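## Task

Take the loose end of the red network patch cord and push it into the port beneath the white label, latch clip on top, until it clicks in; the cord must be at rest shortly after you finish.

## Robot and tools

Robot: two six-joint UR-style arms, left_arm and right_arm, each ending in a two-finger parallel gripper with a wrist camera. Root links in the scene frame: left_arm at (+0.068, +0.447, +0.035) m, right_arm at (-0.018, -0.385, +0.035) m, both facing nearly straight. A camera stand sits behind the arms.

Scene frame: origin at table-top height, halfway between the nominal bases; +x points out over the table, +z up, left_arm on the +y side. Camera image left/right has nothing to do with arm names. Gripper's own axes: fingers point along its +z, close and open along its x; a body about 10 cm long sticks out toward its -y. end_effector_position is the point between the pads; fingertips are 17.5 mm past it.

Row layout (used by execute_actions and move): 18 numbers, each in [-1, 1], always all 18 even if one arm is idle. Order: left dx, dy, dz, rx, ry, rz, left gripper position, force_limit, speed; then the same nine for the right arm. dx..rz are an offset, not a pose: a displacement along scene axes from that arm's Hand target as it stood when the action or move began; 1.0 equals 0.6 m for dx/dy/dz and 180 degrees for rx/ry/rz, which form one rotation vector turning about the Hand target's position. Sending 0 for all six re-commands the current Hand target. Gripper numbers are absolute settings: position +1 = 50 mm open, about -0.65 = pads meet, -1 = close until blocked (use this to grip). force_limit maps -1/0/+1 to roughly 20/102/185 N per pad; speed maps -1/0/+1 to 20/85/150 mm/s; both start at +1. A 0 is a real command, so to leave a gripper alone resend its previous three numbers. Commanded orientation is clipped each step to within 32 degrees of the measured one.

execute_actions(actions, cameras): actions is a list of actions; each action is a list of up to 15 rows, one per 1/30 s step, the last row held if fewer. Within an action every row counts from the same start; successive actions and calls stack, so repeating an offset keeps moving. An empty list returns state plus images.

move(target, speed, blend, stop_force, zero, blocking, cameras): straight-line travel toward one row or a list of up to 15 rows; every row in a list is an offset from the same starting Hand targets. speed in m/s, 0.002 to 3.6 (default 0.25), turns capped at twice that in rad/s; one value or one per target. blend in m rounds corners (0 = stop at each). stop_force in N, 3 to 120, ends an arm's path when its wrist sensor feels that much push against its travel; don't use it while the gripper rotates or when backing off a contact. zero (default true) re-zeros before the move; blocking=false returns early and cannot be combined with stop_force. Capped at 10 s. No obstacle avoidance. The result adds a move: line with the ending (done = within 3 mm and 2 degrees, off_target, moving, held, fault) and limits such as paced or held.

wait(seconds 0 to 10), stop() to brake a running move, zoom_image(camera, region [x0, y0, x1, y1] in pixels, at most 504 by 504), zero_wrist_force(arm), read_manual(section) for licence text, finished_scene(scene 1 or 2) which ends the scene for good.

Cameras (672x504 each): cam_head_left, cam_head_right, cam_high, cam_low, cam_left_wrist, cam_right_wrist; calibration matrices are supplied, accurate to a few mm near image centres.

Results: end_effector_position (m), end_effector_quat_wxyz, velocities, all in the scene frame; Hand target is the last commanded pose after clipping, which the gripper may rest short of (resend the gap as an offset). Joint velocities may read within noise. Tool commands show current gripper commands. object_status: 0 moving, 1 blocked while opening, 2 blocked while closing (a grip), 3 reached position or pads met (likely empty). Opening in mm is about (250 - position_measured) x 0.202. Wrist force/torque are in the gripper's own axes, with an extra line for the peak since last shown. Motor temperatures appear; MOTOR HOT at 70 °C, braking fault at 85 °C. Action calls also list some intermediate positions.

Avoid: faults from contact torque (139 N m shoulder/elbow, 26 N m wrists) or about 150 N outside force, which freeze an arm 10 s; commanding far past a firm contact (arms are stiff); fast impacts; arms touching each other or a gripper closing on the other's fingers; paths passing near an arm's own base; holding stretched loads (heat). Don't let anything fall or be left off the table, don't release moving parts, and leave both cords still before finishing. Time keeps running while you think.

Each tool is called after "Request:" as name(argument=value, ...) on one line, values as JSON.

## Session

Request:
execute_actions(actions=[])

Scene clock: 0.00 s.
left_arm: end_effector_position=(+0.3102, +0.4873, +0.2067) position_measured=3 object_status=3 end_effector_quat_wxyz=(+0.485, +0.749, -0.451, +0.006) | right_arm: end_effector_position=(+0.3132, -0.4066, +0.1699) position_measured=3 object_status=3 end_effector_quat_wxyz=(+0.430, +0.726, +0.061, -0.533)
Joint positions: left_arm=[0.248 -1.574 2.12 -1.269 -2.213 -3.073] | right_arm=[3.712 -2.149 -1.745 -2.326 1.351 2.152]
Joint velocities: within noise
Joint torques (N m): no reading
Motor temperatures (°C): left_arm=[35 29 27 37 34 40] | right_arm=[31 35 30 32 30 36]
Wrist force (N): no reading
Wrist torque (N m): no reading
Wrist force, peak (N): no reading
Hand target: left_arm +0.3102, +0.4873, +0.2067; +0.485, +0.749, -0.451, +0.006 | right_arm +0.3132, -0.4066, +0.1699; +0.430, +0.726, +0.061, -0.533
Tool commands: left_gripper/position=+1.0 left_gripper/force_limit=+1.0 left_gripper/speed=+1.0 right_gripper/position=+1.0 right_gripper/force_limit=+1.0 right_gripper/speed=+1.0

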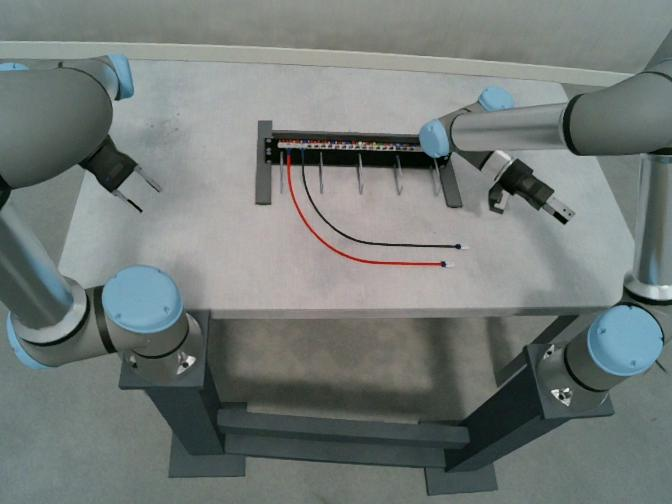

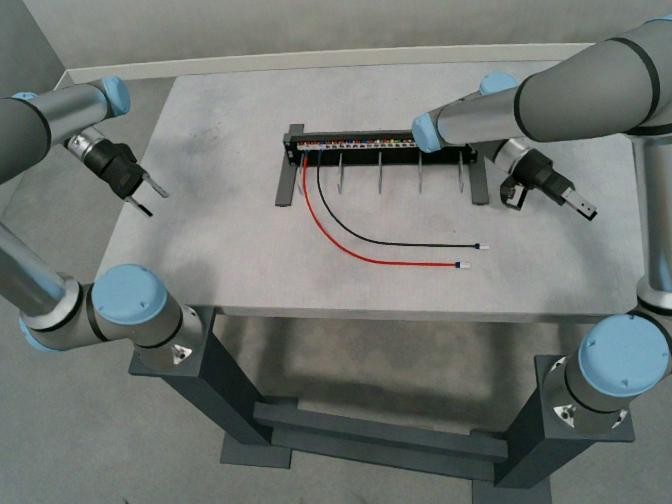

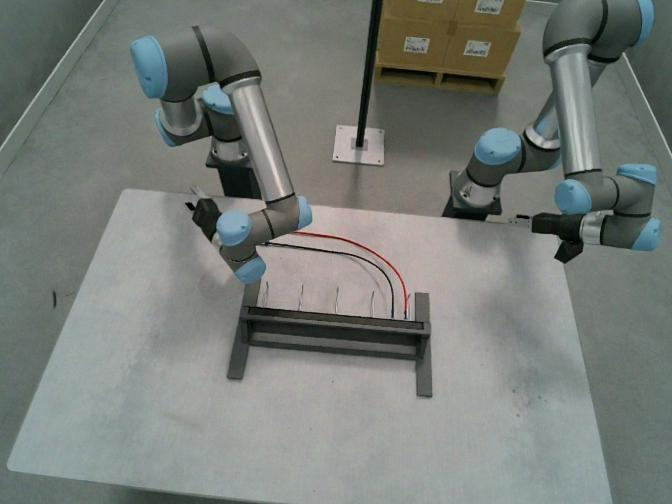

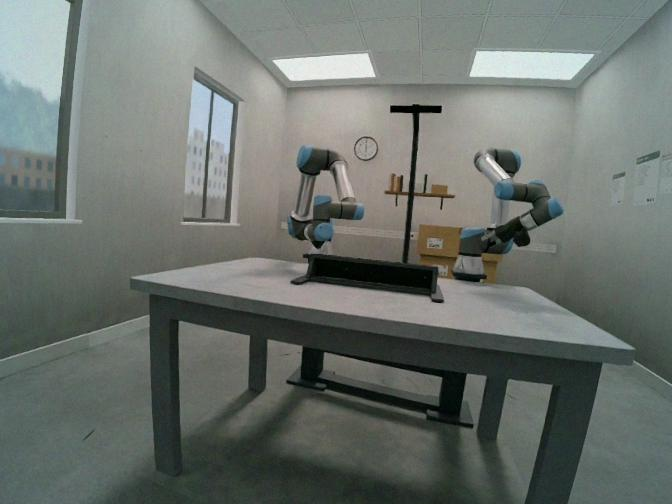

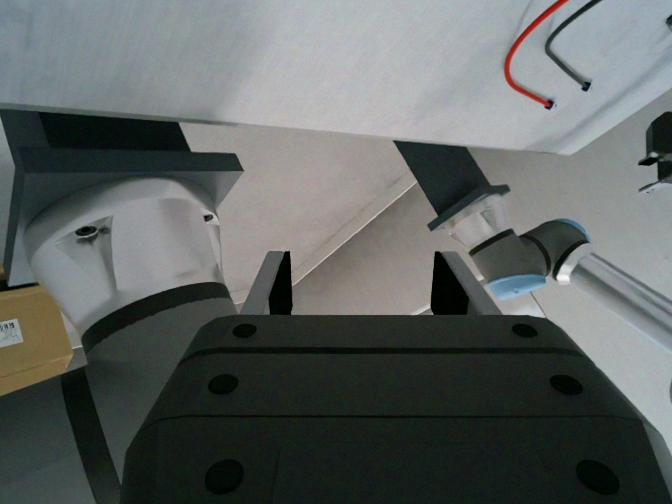

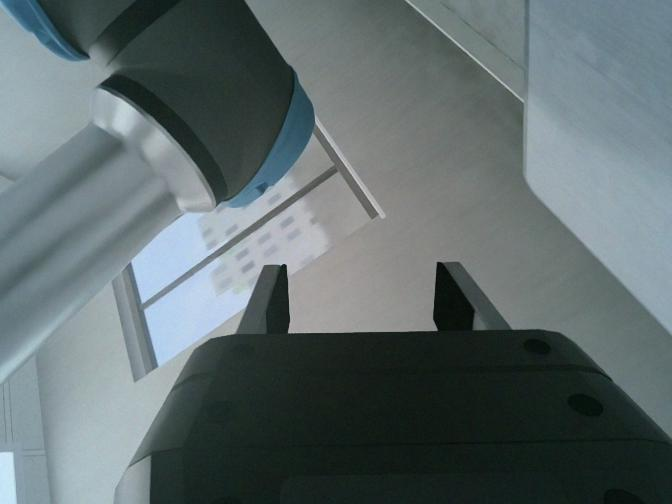

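Request:
zoom_image(camera="cam_head_left", region=[240, 110, 500, 290])

Request:
zoom_image(camera="cam_head_left", region=[260, 125, 360, 200])

Request:
zoom_image(camera="cam_head_left", region=[350, 125, 450, 200])

Request:
zoom_image(camera="cam_head_right", region=[270, 110, 500, 280])

Request:
zoom_image(camera="cam_head_right", region=[420, 220, 520, 290])

Request:
zoom_image(camera="cam_high", region=[220, 220, 460, 400])

Scaled by 1.938.

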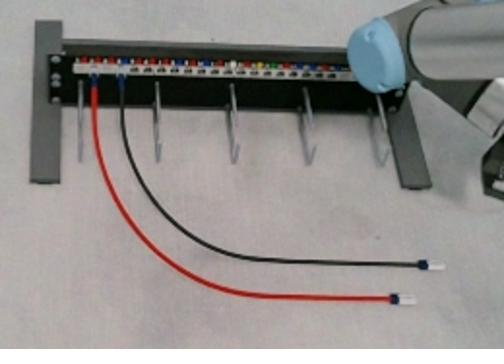

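Scaled by 5.040.

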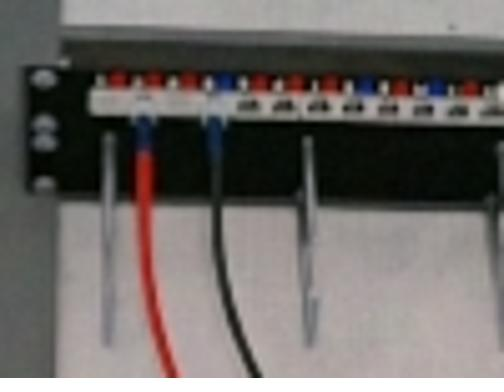

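Scaled by 5.040.

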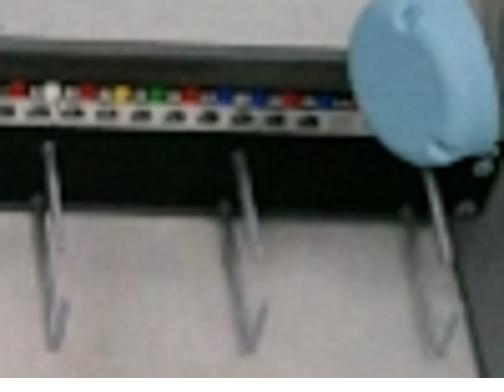

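Scaled by 2.191.

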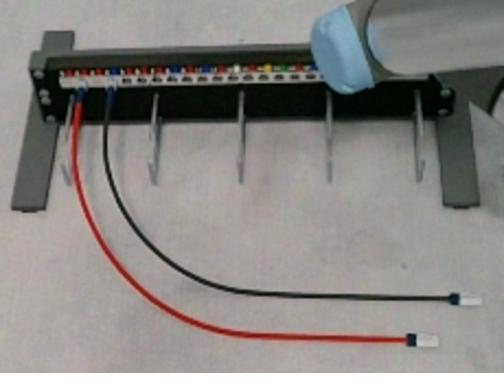

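Scaled by 5.040.

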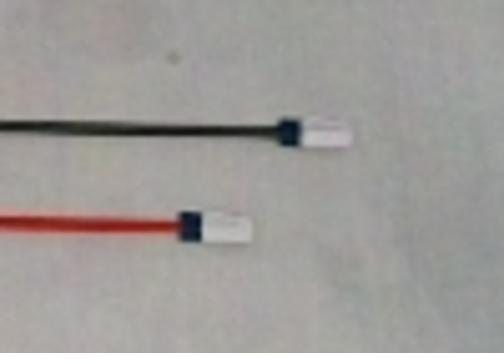

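Scaled by 2.100.

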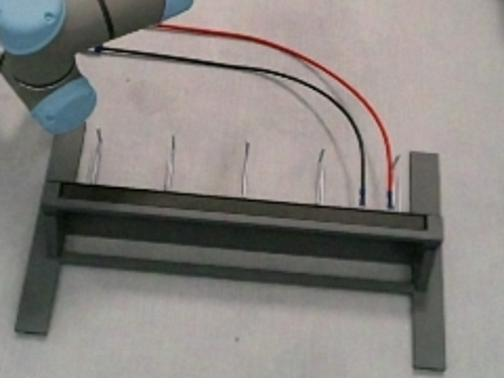

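Request:
move(target=[0,0,0,0,0,0,1,1,1,-0.057,0.4027,-0.05,0.302,-0.374,-0.043,1,1,1], speed=0.4, cameras=["cam_right_wrist","cam_head_left","cam_head_right"])

Request:
zoom_image(camera="cam_head_left", region=[340, 110, 440, 200])

Request:
zoom_image(camera="cam_head_right", region=[340, 110, 440, 200])

Request:
zoom_image(camera="cam_right_wrist", region=[200, 100, 500, 340])

Scene clock: 91.63 s.
left_arm: end_effector_position=(+0.3102, +0.4873, +0.2067) position_measured=3 object_status=3 end_effector_quat_wxyz=(+0.485, +0.749, -0.451, +0.006) | right_arm: end_effector_position=(+0.2790, -0.1651, +0.1399) position_measured=3 object_status=3 end_effector_quat_wxyz=(+0.000, +1.000, +0.000, -0.001)
Joint positions: left_arm=[0.248 -1.574 2.12 -1.269 -2.213 -3.073] | right_arm=[4.175 -1.374 -2.348 -0.991 1.573 2.576]
Joint torques (N m): left_arm=[-0.17 -20.54 -19.34 -0.7 -1.01 -0.27] | right_arm=[13.9 19.15 15.3 4.58 -3.05 2.39]
Wrist force (N): left_arm=[-0.1 0.4 0.2] | right_arm=[-1.0 -1.2 1.6]
Wrist torque (N m): left_arm=[0.06 0.01 0.00] | right_arm=[-0.24 0.23 0.06]
Wrist force, peak (N): left_arm=[0.3 0.5 -0.2] | right_arm=[-1.5 -2.0 1.8]
Hand target: left_arm +0.3102, +0.4873, +0.2067; +0.485, +0.749, -0.451, +0.006 | right_arm +0.2790, -0.1650, +0.1399; -0.001, +1.000, +0.000, -0.001
Off the commanded pose: left_arm 0.000 m, 0 deg | right_arm 0.000 m, 0 deg.
move: done
camera_calibration:
cam_right_wrist: T_world_to_cam=[[0.999876, -0.0127147, 0.00927406, -0.272048], [-0.015108, -0.940516, 0.339412, -0.183896], [0.00440688, -0.33951, -0.940592, 0.201867], [0, 0, 0, 1]] pos_world=[0.268347, -0.10788, 0.254814]
Images, in order (width x height): cam_head_left 672x504, cam_head_right 672x504, cam_right_wrist 672x504.

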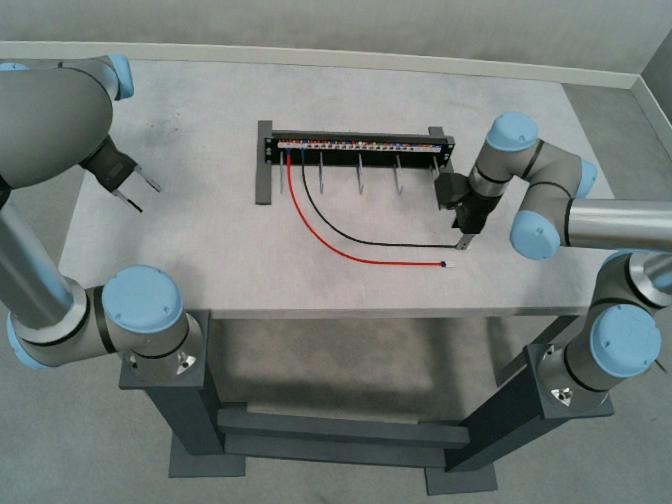

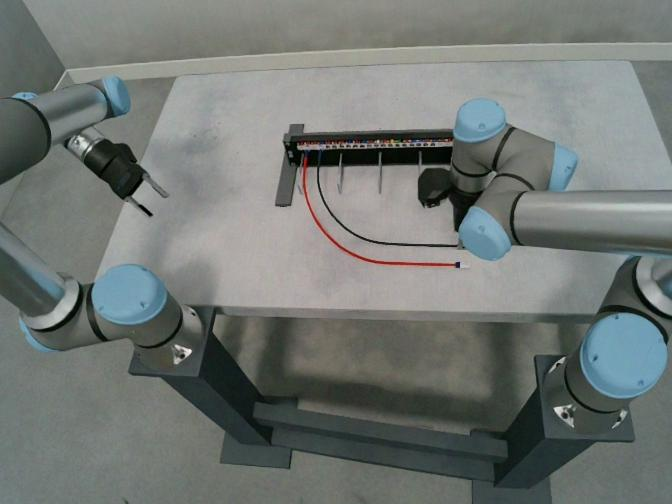

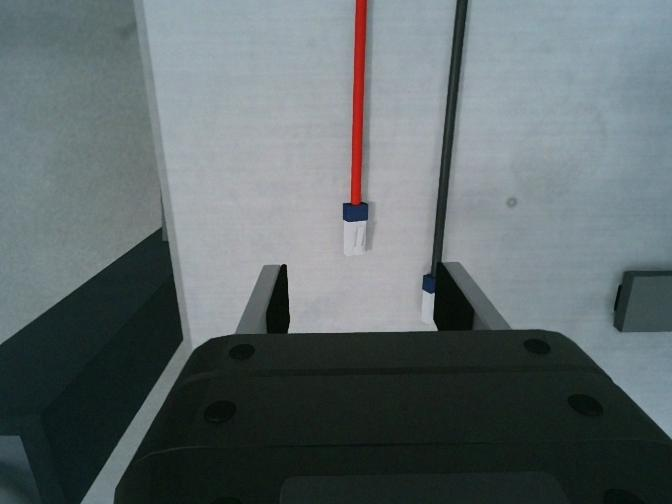

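Scaled by 5.040.

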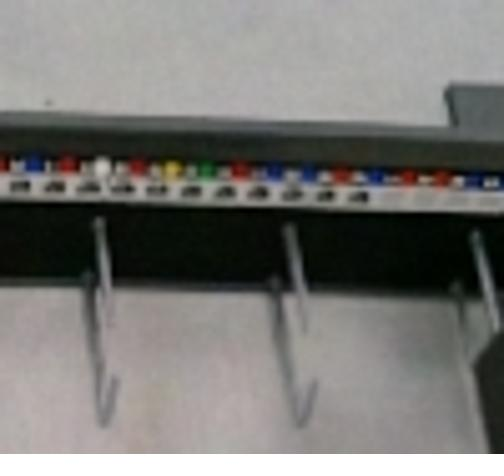

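Scaled by 5.040.

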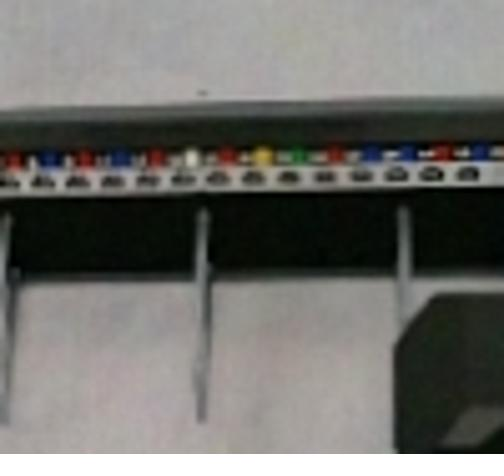

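Scaled by 1.680.

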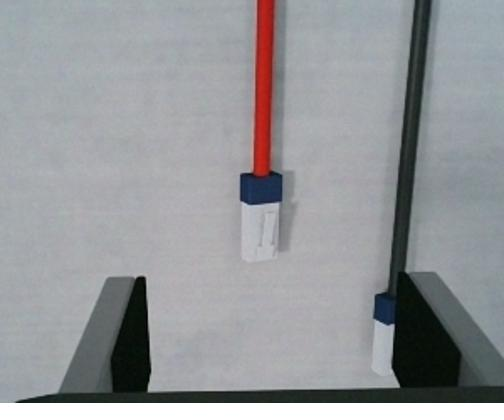

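Request:
move(target=[0,0,0,0,0,0,1,1,1,0.003,-0.005,-0.1,0,0,0,1,1,1], speed=0.25, cameras=["cam_right_wrist"])

Request:
zoom_image(camera="cam_right_wrist", region=[270, 170, 450, 330])

Scene clock: 134.93 s.
left_arm: end_effector_position=(+0.3102, +0.4873, +0.2067) position_measured=3 object_status=3 end_effector_quat_wxyz=(+0.485, +0.749, -0.451, +0.006) | right_arm: end_effector_position=(+0.2808, -0.1680, +0.0799) position_measured=3 object_status=3 end_effector_quat_wxyz=(-0.001, +1.000, +0.000, -0.001)
Joint positions: left_arm=[0.248 -1.574 2.12 -1.269 -2.213 -3.073] | right_arm=[4.166 -1.506 -2.439 -0.767 1.573 2.567]
Joint torques (N m): left_arm=[-0.4 -19.54 -18.8 -0.78 -0.78 -0.27] | right_arm=[-10.78 5.04 12.3 4.88 2.22 -2.75]
Wrist force (N): left_arm=[0.1 0.1 0.0] | right_arm=[-1.1 -1.3 2.0]
Wrist torque (N m): left_arm=[0.02 -0.03 -0.01] | right_arm=[-0.19 0.27 0.23]
Wrist force, peak (N): left_arm=[-0.1 0.7 0.1] | right_arm=[-1.1 -1.0 2.8]
Hand target: left_arm +0.3102, +0.4873, +0.2067; +0.485, +0.749, -0.451, +0.006 | right_arm +0.2808, -0.1680, +0.0799; -0.001, +1.000, +0.000, -0.001
Off the commanded pose: left_arm 0.000 m, 0 deg | right_arm 0.000 m, 0 deg.
move: done
camera_calibration:
cam_right_wrist: T_world_to_cam=[[0.999874, -0.0127438, 0.00949424, -0.273376], [-0.0152096, -0.940559, 0.339289, -0.166312], [0.00460605, -0.33939, -0.940634, 0.144466], [0, 0, 0, 1]] pos_world=[0.270147, -0.11088, 0.194913]
Images, in order (width x height): cam_right_wrist 672x504.

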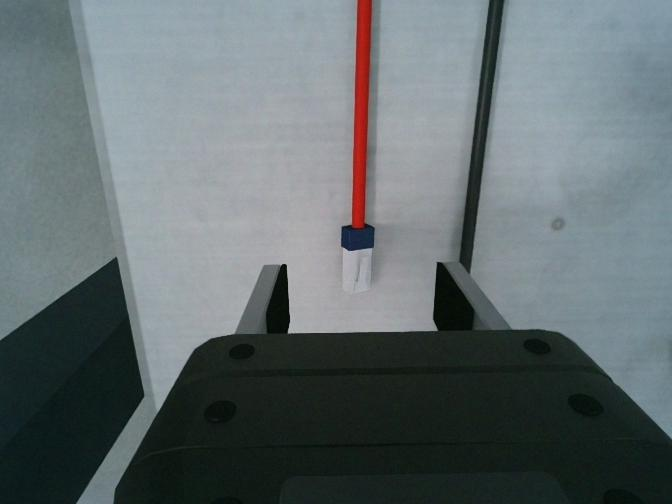

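Scaled by 2.800.

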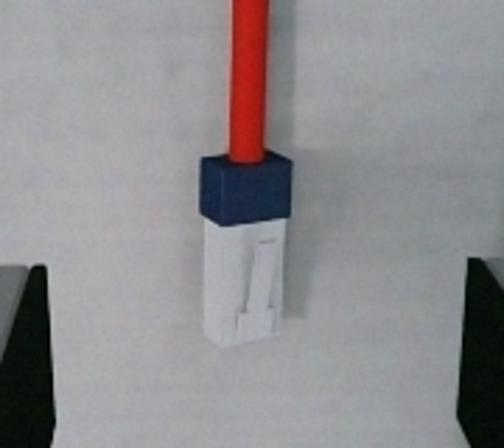

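Request:
move(target=[0,0,0,0,0,0,1,1,1,0.0302,0.0033,-0.0483,0,0.1111,0,-0.089,-0.5,-0.5], speed=0.25, cameras=["cam_right_wrist"])

Request:
zoom_image(camera="cam_right_wrist", region=[270, 190, 450, 350])

Scene clock: 187.17 s.
left_arm: end_effector_position=(+0.3102, +0.4873, +0.2067) position_measured=3 object_status=3 end_effector_quat_wxyz=(+0.485, +0.749, -0.451, +0.006) | right_arm: end_effector_position=(+0.2989, -0.1660, +0.0509) position_measured=166 object_status=3 end_effector_quat_wxyz=(-0.001, +0.985, +0.000, -0.174)
Joint positions: left_arm=[0.248 -1.574 2.12 -1.269 -2.213 -3.073] | right_arm=[3.957 -1.773 -2.217 -0.973 1.817 2.327]
Joint torques (N m): left_arm=[0 -20.76 -18.96 -0.8 -0.98 -0.08] | right_arm=[-11.63 17 25.41 0.36 2.85 -2.83]
Wrist force (N): left_arm=[0.3 0.1 0.2] | right_arm=[-0.7 -0.8 1.6]
Wrist torque (N m): left_arm=[0.02 -0.06 0.00] | right_arm=[-0.15 0.14 0.24]
Wrist force, peak (N): left_arm=[-0.2 0.6 0.2] | right_arm=[-1.3 -1.4 2.0]
Hand target: left_arm +0.3102, +0.4873, +0.2067; +0.485, +0.749, -0.451, +0.006 | right_arm +0.2989, -0.1660, +0.0509; +0.000, +0.985, +0.000, -0.174
Off the commanded pose: left_arm 0.000 m, 0 deg | right_arm 0.000 m, 0 deg.
move: done
camera_calibration:
cam_right_wrist: T_world_to_cam=[[0.942927, -0.0127492, -0.332755, -0.256739], [0.101611, -0.940594, 0.323972, -0.188419], [-0.317118, -0.339294, -0.885616, 0.211083], [0, 0, 0, 1]] pos_world=[0.328169, -0.10888, 0.16255]
Images, in order (width x height): cam_right_wrist 672x504.

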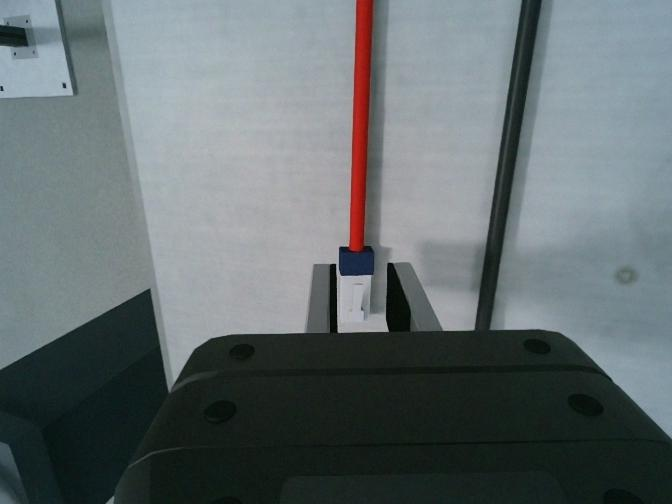

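Scaled by 2.800.

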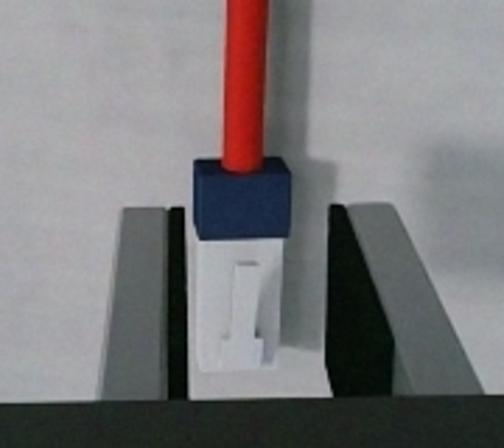

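Request:
move(target=[0,0,0,0,0,0,1,1,1,-0.0188,0.005,-0.0490,0,0,0,-0.089,-0.5,-0.5], speed=0.015, stop_force=5, cameras=["cam_right_wrist"])

Request:
zoom_image(camera="cam_right_wrist", region=[270, 190, 450, 350])

Scene clock: 212.17 s.
left_arm: end_effector_position=(+0.3102, +0.4873, +0.2067) position_measured=3 object_status=3 end_effector_quat_wxyz=(+0.485, +0.749, -0.451, +0.006) | right_arm: end_effector_position=(+0.2879, -0.1632, +0.0224) position_measured=166 object_status=3 end_effector_quat_wxyz=(+0.000, +0.985, +0.000, -0.174)
Joint positions: left_arm=[0.248 -1.574 2.12 -1.269 -2.213 -3.073] | right_arm=[3.98 -1.825 -2.264 -0.87 1.823 2.35]
Joint torques (N m): left_arm=[-0.3 -20.66 -19.27 -0.59 -0.94 -0.07] | right_arm=[-11.23 31.43 23.45 0.55 -2.1 -2.62]
Wrist force (N): left_arm=[0.1 0.2 0.0] | right_arm=[-1.4 -1.9 -0.7]
Wrist torque (N m): left_arm=[0.03 -0.02 0.00] | right_arm=[-0.16 0.15 0.05]
Wrist force, peak (N): left_arm=[-0.4 0.4 -0.5] | right_arm=[-11.6 8.0 -28.2]
Hand target: left_arm +0.3102, +0.4873, +0.2067; +0.485, +0.749, -0.451, +0.006 | right_arm +0.2880, -0.1632, +0.0224; +0.000, +0.985, +0.000, -0.174 (not the last commanded pose)
Off the commanded pose: left_arm 0.000 m, 0 deg | right_arm 0.001 m, 0 deg.
move: contact (right_arm)
camera_calibration:
cam_right_wrist: T_world_to_cam=[[0.942798, -0.012688, -0.333124, -0.25581], [0.10183, -0.940553, 0.324022, -0.175423], [-0.317432, -0.339409, -0.88546, 0.183438], [0, 0, 0, 1]] pos_world=[0.31727, -0.10598, 0.134051]
Images, in order (width x height): cam_right_wrist 672x504.

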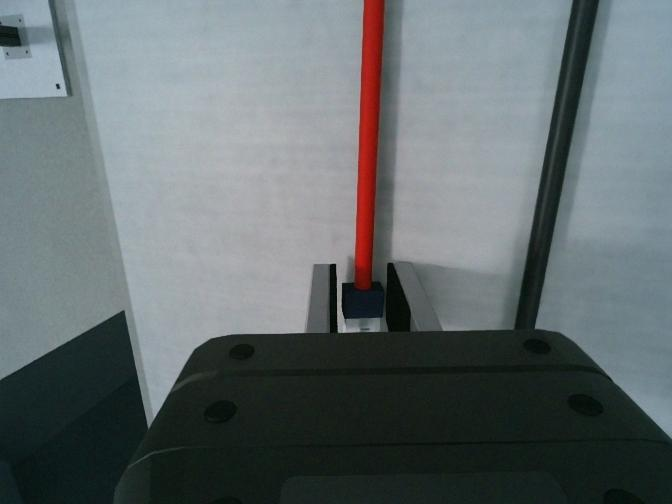

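Scaled by 2.800.

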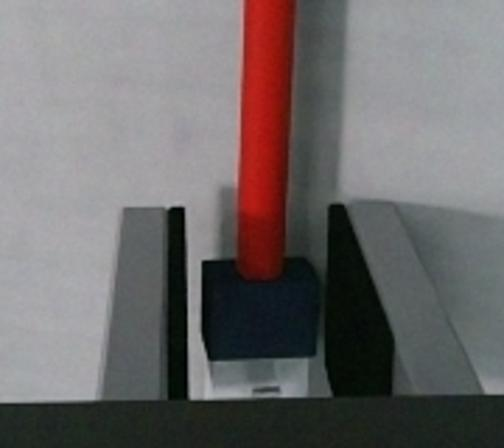

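Request:
execute_actions(actions=[[[0,0,0,0,0,0,1,1,1,0,0,0.0005,0,0,0,-1,-0.5,-1]],[[0,0,0,0,0,0,1,1,1,0,0,0,0,0,0,-1,-0.5,-1]]], cameras=["cam_right_wrist"])

Request:
zoom_image(camera="cam_right_wrist", region=[270, 190, 450, 350])

Scene clock: 221.03 s.
left_arm: end_effector_position=(+0.3102, +0.4873, +0.2067) position_measured=3 object_status=3 end_effector_quat_wxyz=(+0.485, +0.749, -0.451, +0.006) | right_arm: end_effector_position=(+0.2880, -0.1632, +0.0227) position_measured=195 object_status=2 end_effector_quat_wxyz=(+0.000, +0.985, +0.000, -0.174)
Joint positions: left_arm=[0.248 -1.574 2.12 -1.269 -2.213 -3.073] | right_arm=[3.98 -1.825 -2.263 -0.871 1.823 2.35]
Joint torques (N m): left_arm=[-0.23 -20.15 -18.89 -0.7 -0.99 -0.19] | right_arm=[-8.99 31.18 23.11 0.6 0.08 -2.44]
Wrist force (N): left_arm=[-0.1 0.5 -0.1] | right_arm=[-0.5 -0.9 1.6]
Wrist torque (N m): left_arm=[0.08 0.02 0.00] | right_arm=[-0.11 0.12 0.06]
Wrist force, peak (N): left_arm=[-0.3 0.6 0.1] | right_arm=[-1.4 -2.0 -0.6]
Hand target: left_arm +0.3102, +0.4873, +0.2067; +0.485, +0.749, -0.451, +0.006 | right_arm +0.2880, -0.1632, +0.0227; +0.000, +0.985, +0.000, -0.174
Off the commanded pose: left_arm 0.000 m, 0 deg | right_arm 0.000 m, 0 deg.
Step readings (end_effector_position of left_arm | right_arm):
0: (+0.3102, +0.4873, +0.2067) | (+0.2879, -0.1632, +0.0224)
1: (+0.3102, +0.4873, +0.2067) | (+0.2879, -0.1632, +0.0224)
2: (+0.3102, +0.4873, +0.2067) | (+0.2880, -0.1632, +0.0224)
4: (+0.3102, +0.4873, +0.2067) | (+0.2880, -0.1631, +0.0226)
8: (+0.3102, +0.4873, +0.2067) | (+0.2880, -0.1632, +0.0227)
15: (+0.3102, +0.4873, +0.2067) | (+0.2880, -0.1632, +0.0227)
16: (+0.3102, +0.4873, +0.2067) | (+0.2880, -0.1632, +0.0227)
17: (+0.3102, +0.4873, +0.2067) | (+0.2880, -0.1632, +0.0227)
19: (+0.3102, +0.4873, +0.2067) | (+0.2880, -0.1632, +0.0227)
23: (+0.3102, +0.4873, +0.2067) | (+0.2880, -0.1632, +0.0227)
30: (+0.3102, +0.4873, +0.2067) | (+0.2880, -0.1632, +0.0227)
camera_calibration:
cam_right_wrist: T_world_to_cam=[[0.942801, -0.0127198, -0.333113, -0.255716], [0.101799, -0.940553, 0.324033, -0.175512], [-0.317432, -0.339409, -0.885459, 0.183703], [0, 0, 0, 1]] pos_world=[0.31727, -0.10598, 0.134351]
Images, in order (width x height): cam_right_wrist 672x504.

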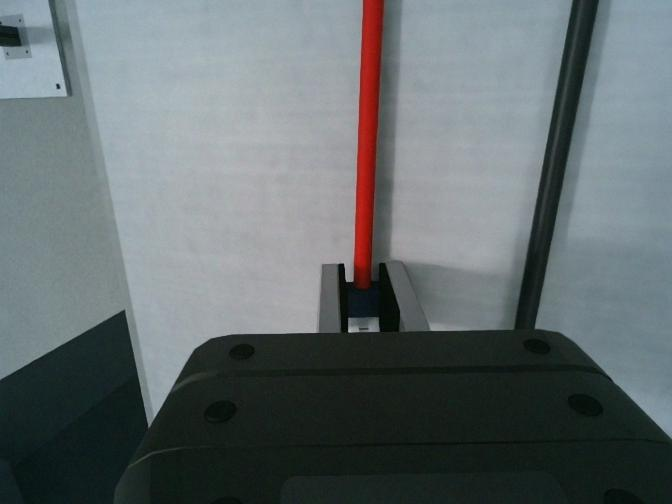

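Scaled by 2.800.

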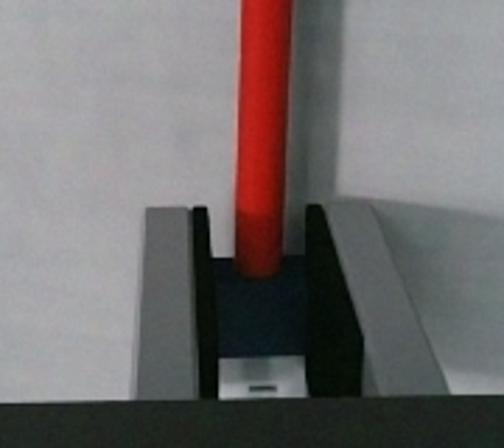

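Request:
move(target=[[0,0,0,0,0,0,1,1,1,0.0,0,0.1,0,0,0,-1,-0.5,-1],[0,0,0,0,0,0,1,1,1,-0.0133,0,0.3,0,-0.1111,0,-1,-0.5,-1]], speed=0.25, blend=[0.03,0], cameras=["cam_right_wrist","cam_head_left","cam_head_right"])

Request:
zoom_image(camera="cam_right_wrist", region=[270, 190, 450, 350])

Request:
zoom_image(camera="cam_head_left", region=[320, 110, 520, 260])

Scene clock: 231.97 s.
left_arm: end_effector_position=(+0.3102, +0.4873, +0.2067) position_measured=3 object_status=3 end_effector_quat_wxyz=(+0.485, +0.749, -0.451, +0.006) | right_arm: end_effector_position=(+0.2800, -0.1632, +0.2026) position_measured=195 object_status=2 end_effector_quat_wxyz=(-0.001, +1.000, +0.000, -0.001)
Joint positions: left_arm=[0.248 -1.574 2.12 -1.269 -2.213 -3.073] | right_arm=[4.175 -1.29 -2.227 -1.195 1.573 2.576]
Joint torques (N m): left_arm=[0.38 -20.45 -19.19 -0.75 -1.04 -0.2] | right_arm=[12.97 15.42 33.23 1.04 -2.91 2.17]
Wrist force (N): left_arm=[-0.1 0.0 0.1] | right_arm=[-1.0 -1.8 1.6]
Wrist torque (N m): left_arm=[0.00 0.02 0.00] | right_arm=[-0.29 0.20 0.09]
Wrist force, peak (N): left_arm=[0.0 0.6 0.1] | right_arm=[0.1 -0.9 2.8]
Hand target: left_arm +0.3102, +0.4873, +0.2067; +0.485, +0.749, -0.451, +0.006 | right_arm +0.2800, -0.1632, +0.2027; -0.001, +1.000, +0.000, -0.001
Off the commanded pose: left_arm 0.000 m, 0 deg | right_arm 0.000 m, 0 deg.
move: done
camera_calibration:
cam_right_wrist: T_world_to_cam=[[0.999879, -0.0126879, 0.0090491, -0.273533], [-0.0150055, -0.940592, 0.339207, -0.203379], [0.0042077, -0.339301, -0.940668, 0.261676], [0, 0, 0, 1]] pos_world=[0.269347, -0.10598, 0.317613]
Images, in order (width x height): cam_head_left 672x504, cam_head_right 672x504, cam_right_wrist 672x504.

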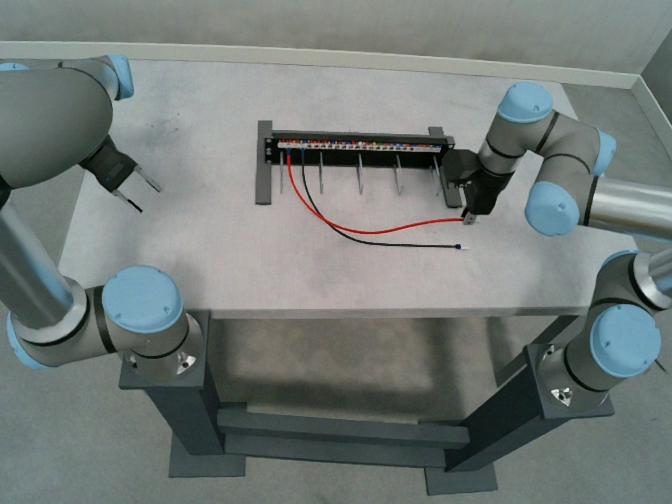

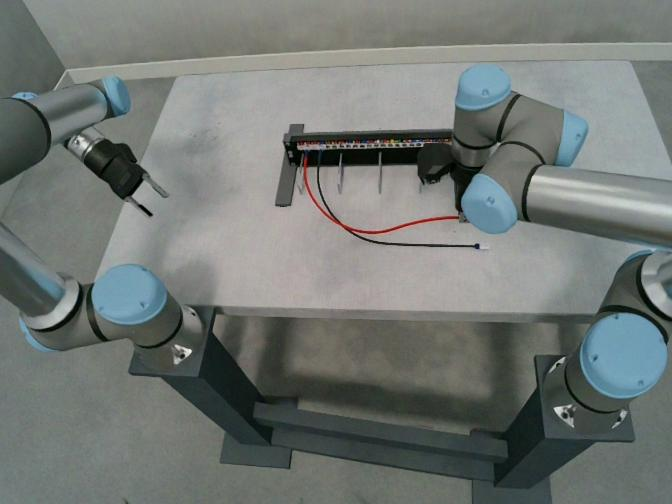

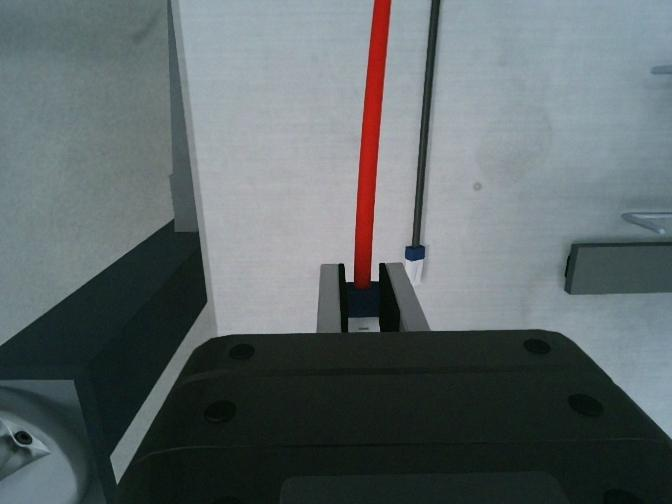

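Scaled by 2.800.

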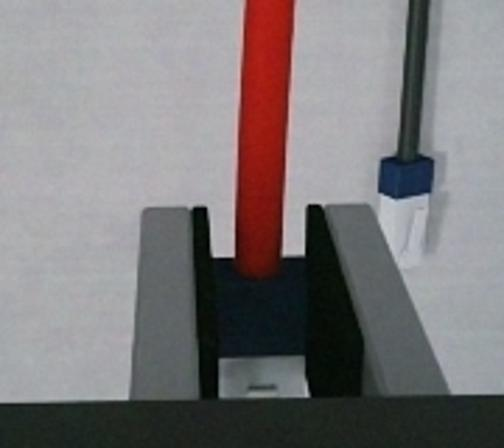

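Scaled by 2.520.

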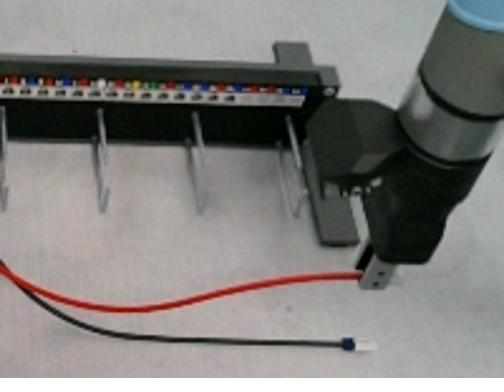

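Request:
move(target=[0,0,0,0,0,0,1,1,1,0.28,0.3187,0.0,0,0,0.5,-1,-0.5,-1], speed=0.35, cameras=["cam_right_wrist","cam_head_left","cam_head_right","cam_high"])

Request:
zoom_image(camera="cam_right_wrist", region=[230, 60, 500, 340])

Request:
zoom_image(camera="cam_head_left", region=[300, 90, 420, 180])

Scene clock: 243.10 s.
left_arm: end_effector_position=(+0.3102, +0.4873, +0.2067) position_measured=3 object_status=3 end_effector_quat_wxyz=(+0.485, +0.749, -0.451, +0.006) | right_arm: end_effector_position=(+0.4479, +0.0280, +0.2027) position_measured=195 object_status=2 end_effector_quat_wxyz=(+0.000, +0.707, +0.707, -0.001)
Joint positions: left_arm=[0.248 -1.574 2.12 -1.269 -2.213 -3.073] | right_arm=[4.111 -1.909 -1.587 -1.218 1.571 0.941]
Joint torques (N m): left_arm=[-0.22 -19.48 -19.07 -0.91 -0.99 -0.32] | right_arm=[-9.99 29.13 31.74 1.13 2.75 -2.48]
Wrist force (N): left_arm=[0.1 0.3 -0.2] | right_arm=[-1.6 -1.1 1.4]
Wrist torque (N m): left_arm=[0.04 -0.01 0.00] | right_arm=[-0.18 0.33 0.26]
Wrist force, peak (N): left_arm=[-0.2 0.7 -0.1] | right_arm=[-2.0 -1.3 1.9]
Hand target: left_arm +0.3102, +0.4873, +0.2067; +0.485, +0.749, -0.451, +0.006 | right_arm +0.4480, +0.0281, +0.2027; +0.000, +0.707, +0.707, -0.001
Off the commanded pose: left_arm 0.000 m, 0 deg | right_arm 0.000 m, 0 deg.
move: done
camera_calibration:
cam_right_wrist: T_world_to_cam=[[0.0129645, 0.999871, 0.00946793, -0.0254176], [0.940513, -0.0154087, 0.339409, -0.475101], [0.339511, 0.00450445, -0.940591, 0.166086], [0, 0, 0, 1]] pos_world=[0.39078, 0.0173455, 0.317714]
Images, in order (width x height): cam_head_left 672x504, cam_head_right 672x504, cam_high 672x504, cam_right_wrist 672x504.

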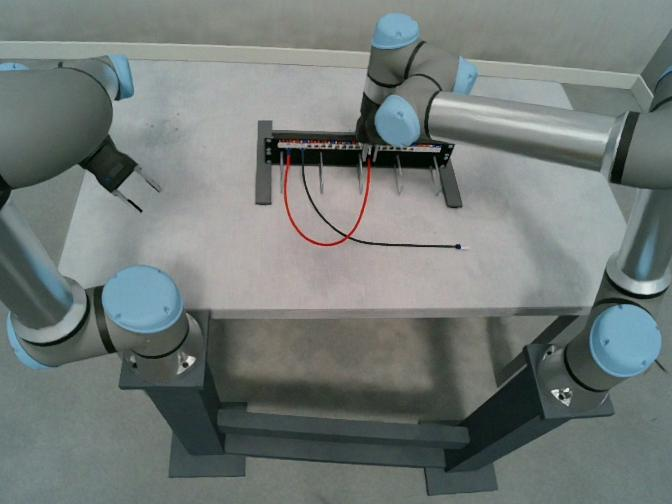

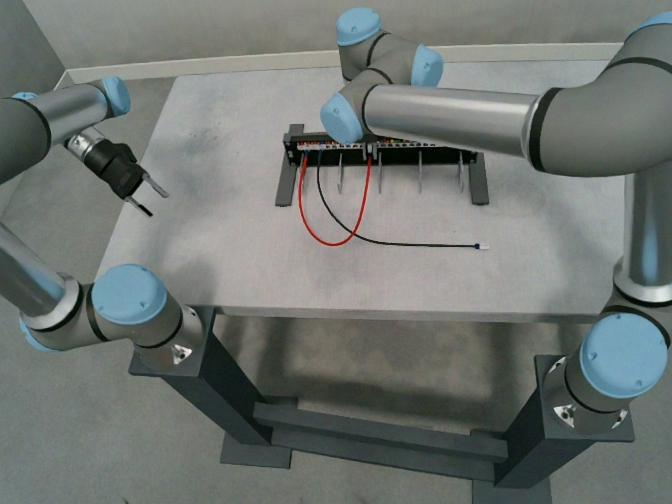

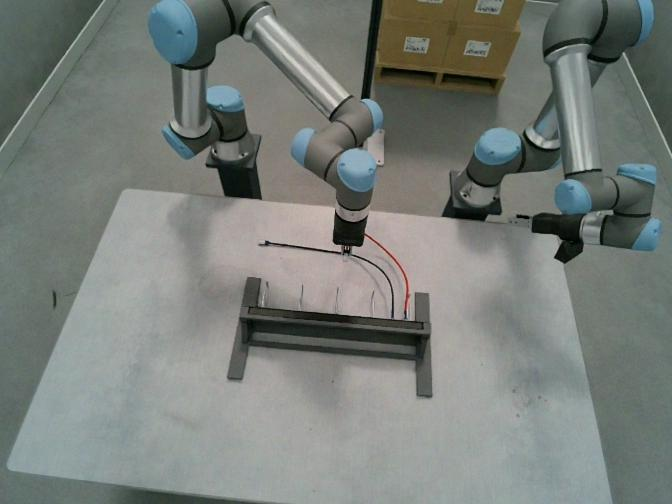

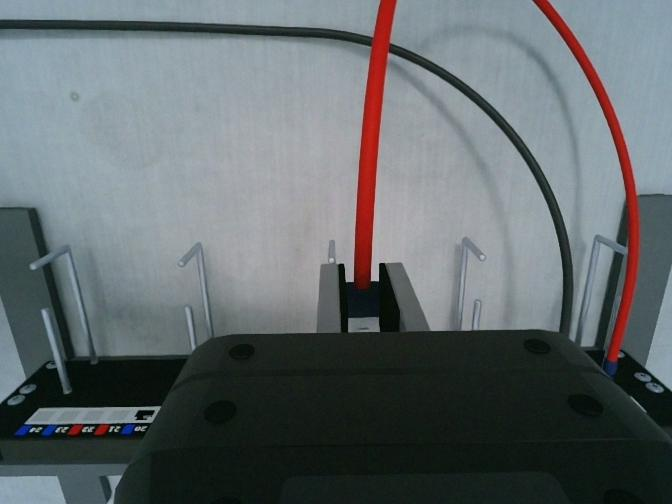

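Scaled by 1.800.

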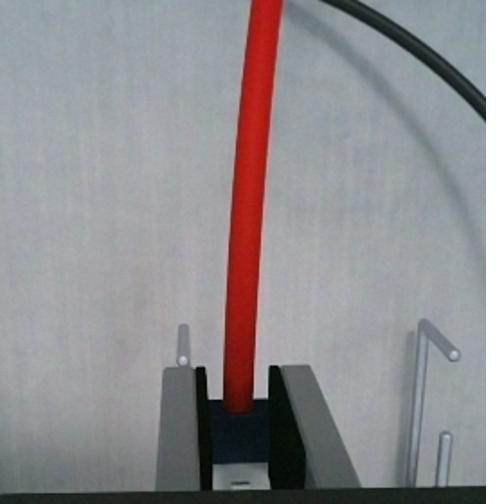

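Scaled by 4.200.

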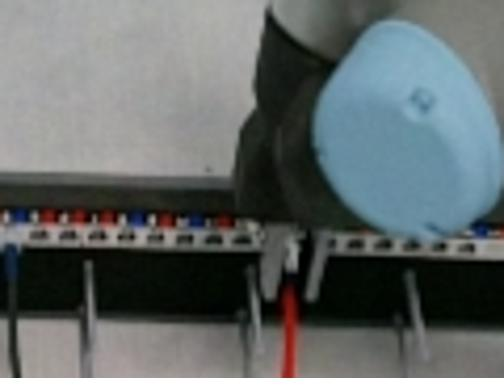

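Request:
move(target=[0.1763,-0.597,-0.0612,0.103,-0.730,-0.034,1,1,1,0.05,0,-0.05,0,0,0,-1,-0.5,-1], speed=0.35, cameras=["cam_left_wrist","cam_head_left","cam_head_right"])

Request:
zoom_image(camera="cam_left_wrist", region=[230, 150, 450, 330])

Scene clock: 295.33 s.
left_arm: end_effector_position=(+0.3600, +0.3075, +0.1920) position_measured=3 object_status=3 end_effector_quat_wxyz=(+0.128, +0.637, -0.673, +0.353) | right_arm: end_effector_position=(+0.4658, +0.0281, +0.1849) position_measured=195 object_status=2 end_effector_quat_wxyz=(+0.000, +0.707, +0.707, -0.001)
Joint positions: left_arm=[-0.535 -2.058 2.77 -2.946 -1.996 -3.762] | right_arm=[4.088 -1.954 -1.572 -1.188 1.571 0.918]
Joint torques (N m): left_arm=[11.64 8.36 -26.95 -1.83 -2.56 1.44] | right_arm=[-10.5 30.71 32.41 4.71 -2.99 -2.91]
Wrist force (N): left_arm=[-1.0 -1.9 -0.5] | right_arm=[-1.7 -1.3 1.4]
Wrist torque (N m): left_arm=[-0.94 0.11 -0.20] | right_arm=[-0.21 0.32 0.27]
Wrist force, peak (N): left_arm=[5.0 -6.3 -0.6] | right_arm=[-1.5 -1.6 1.7]
Hand target: left_arm +0.3600, +0.3076, +0.1920; +0.128, +0.637, -0.673, +0.353 (not the last commanded pose) | right_arm +0.4658, +0.0281, +0.1849; +0.000, +0.707, +0.707, -0.001 (not the last commanded pose)
Off the commanded pose: left_arm 0.188 m, 68 deg | right_arm 0.017 m, 0 deg.
move: held (left_arm; a check stopped the path), off_target (right_arm; braked when a check withheld steps of left_arm); limits=held
pose unreachable (left arm): on one or more control steps of this call, first in action 0 (counted from 0), this arm could not follow its commanded pose, so it was not sent that pose on those steps. It may still have moved: this result reports where it is.
cause: moving toward the commanded pose would bring two parts of the arm too close to each other (joints 3 (elbow) and 4 (wrist 1) lie between them).
camera_calibration:
cam_left_wrist: T_world_to_cam=[[-0.145715, -0.772622, 0.617918, 0.178217], [-0.986097, 0.163848, -0.0276681, 0.326995], [-0.0798678, -0.613359, -0.785756, 0.501333], [0, 0, 0, 1]] pos_world=[0.388458, 0.391614, 0.292849]
Images, in order (width x height): cam_head_left 672x504, cam_head_right 672x504, cam_left_wrist 672x504.

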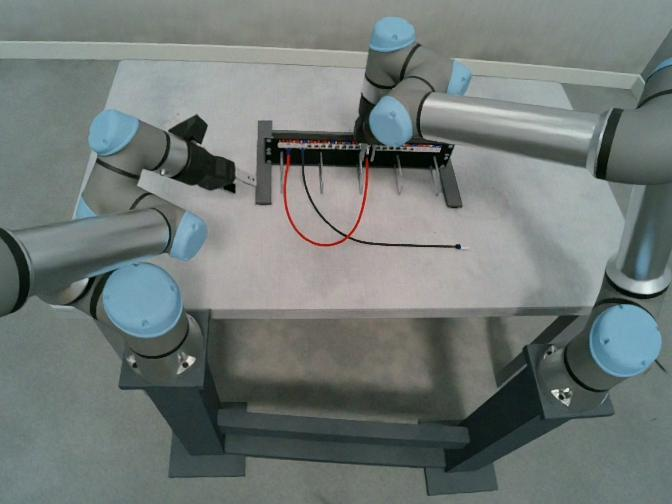

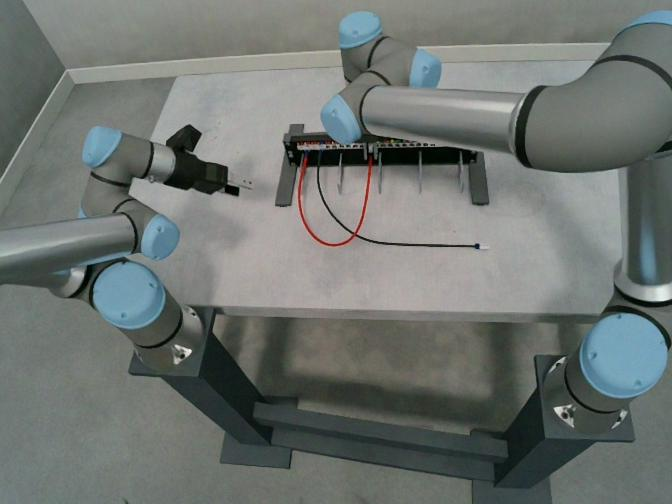

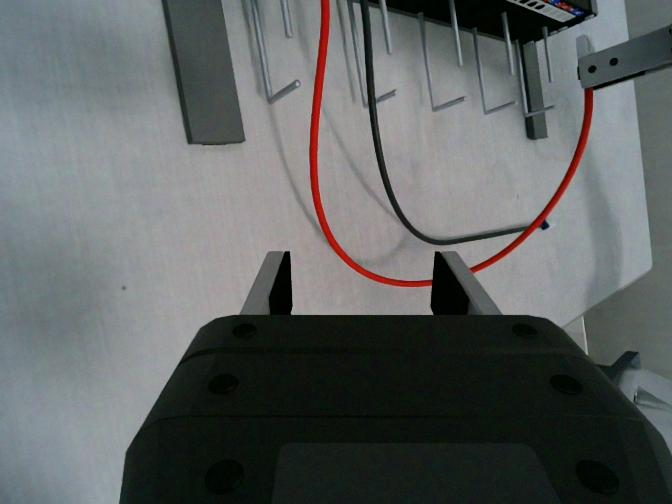

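Scaled by 2.291.

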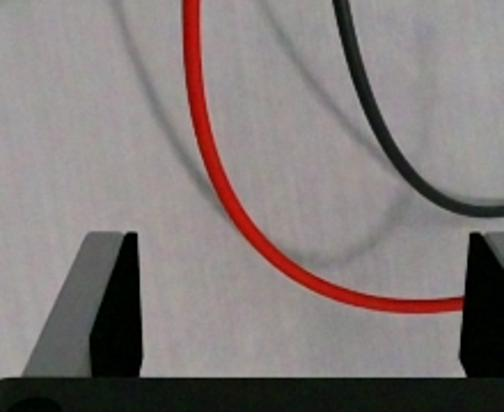

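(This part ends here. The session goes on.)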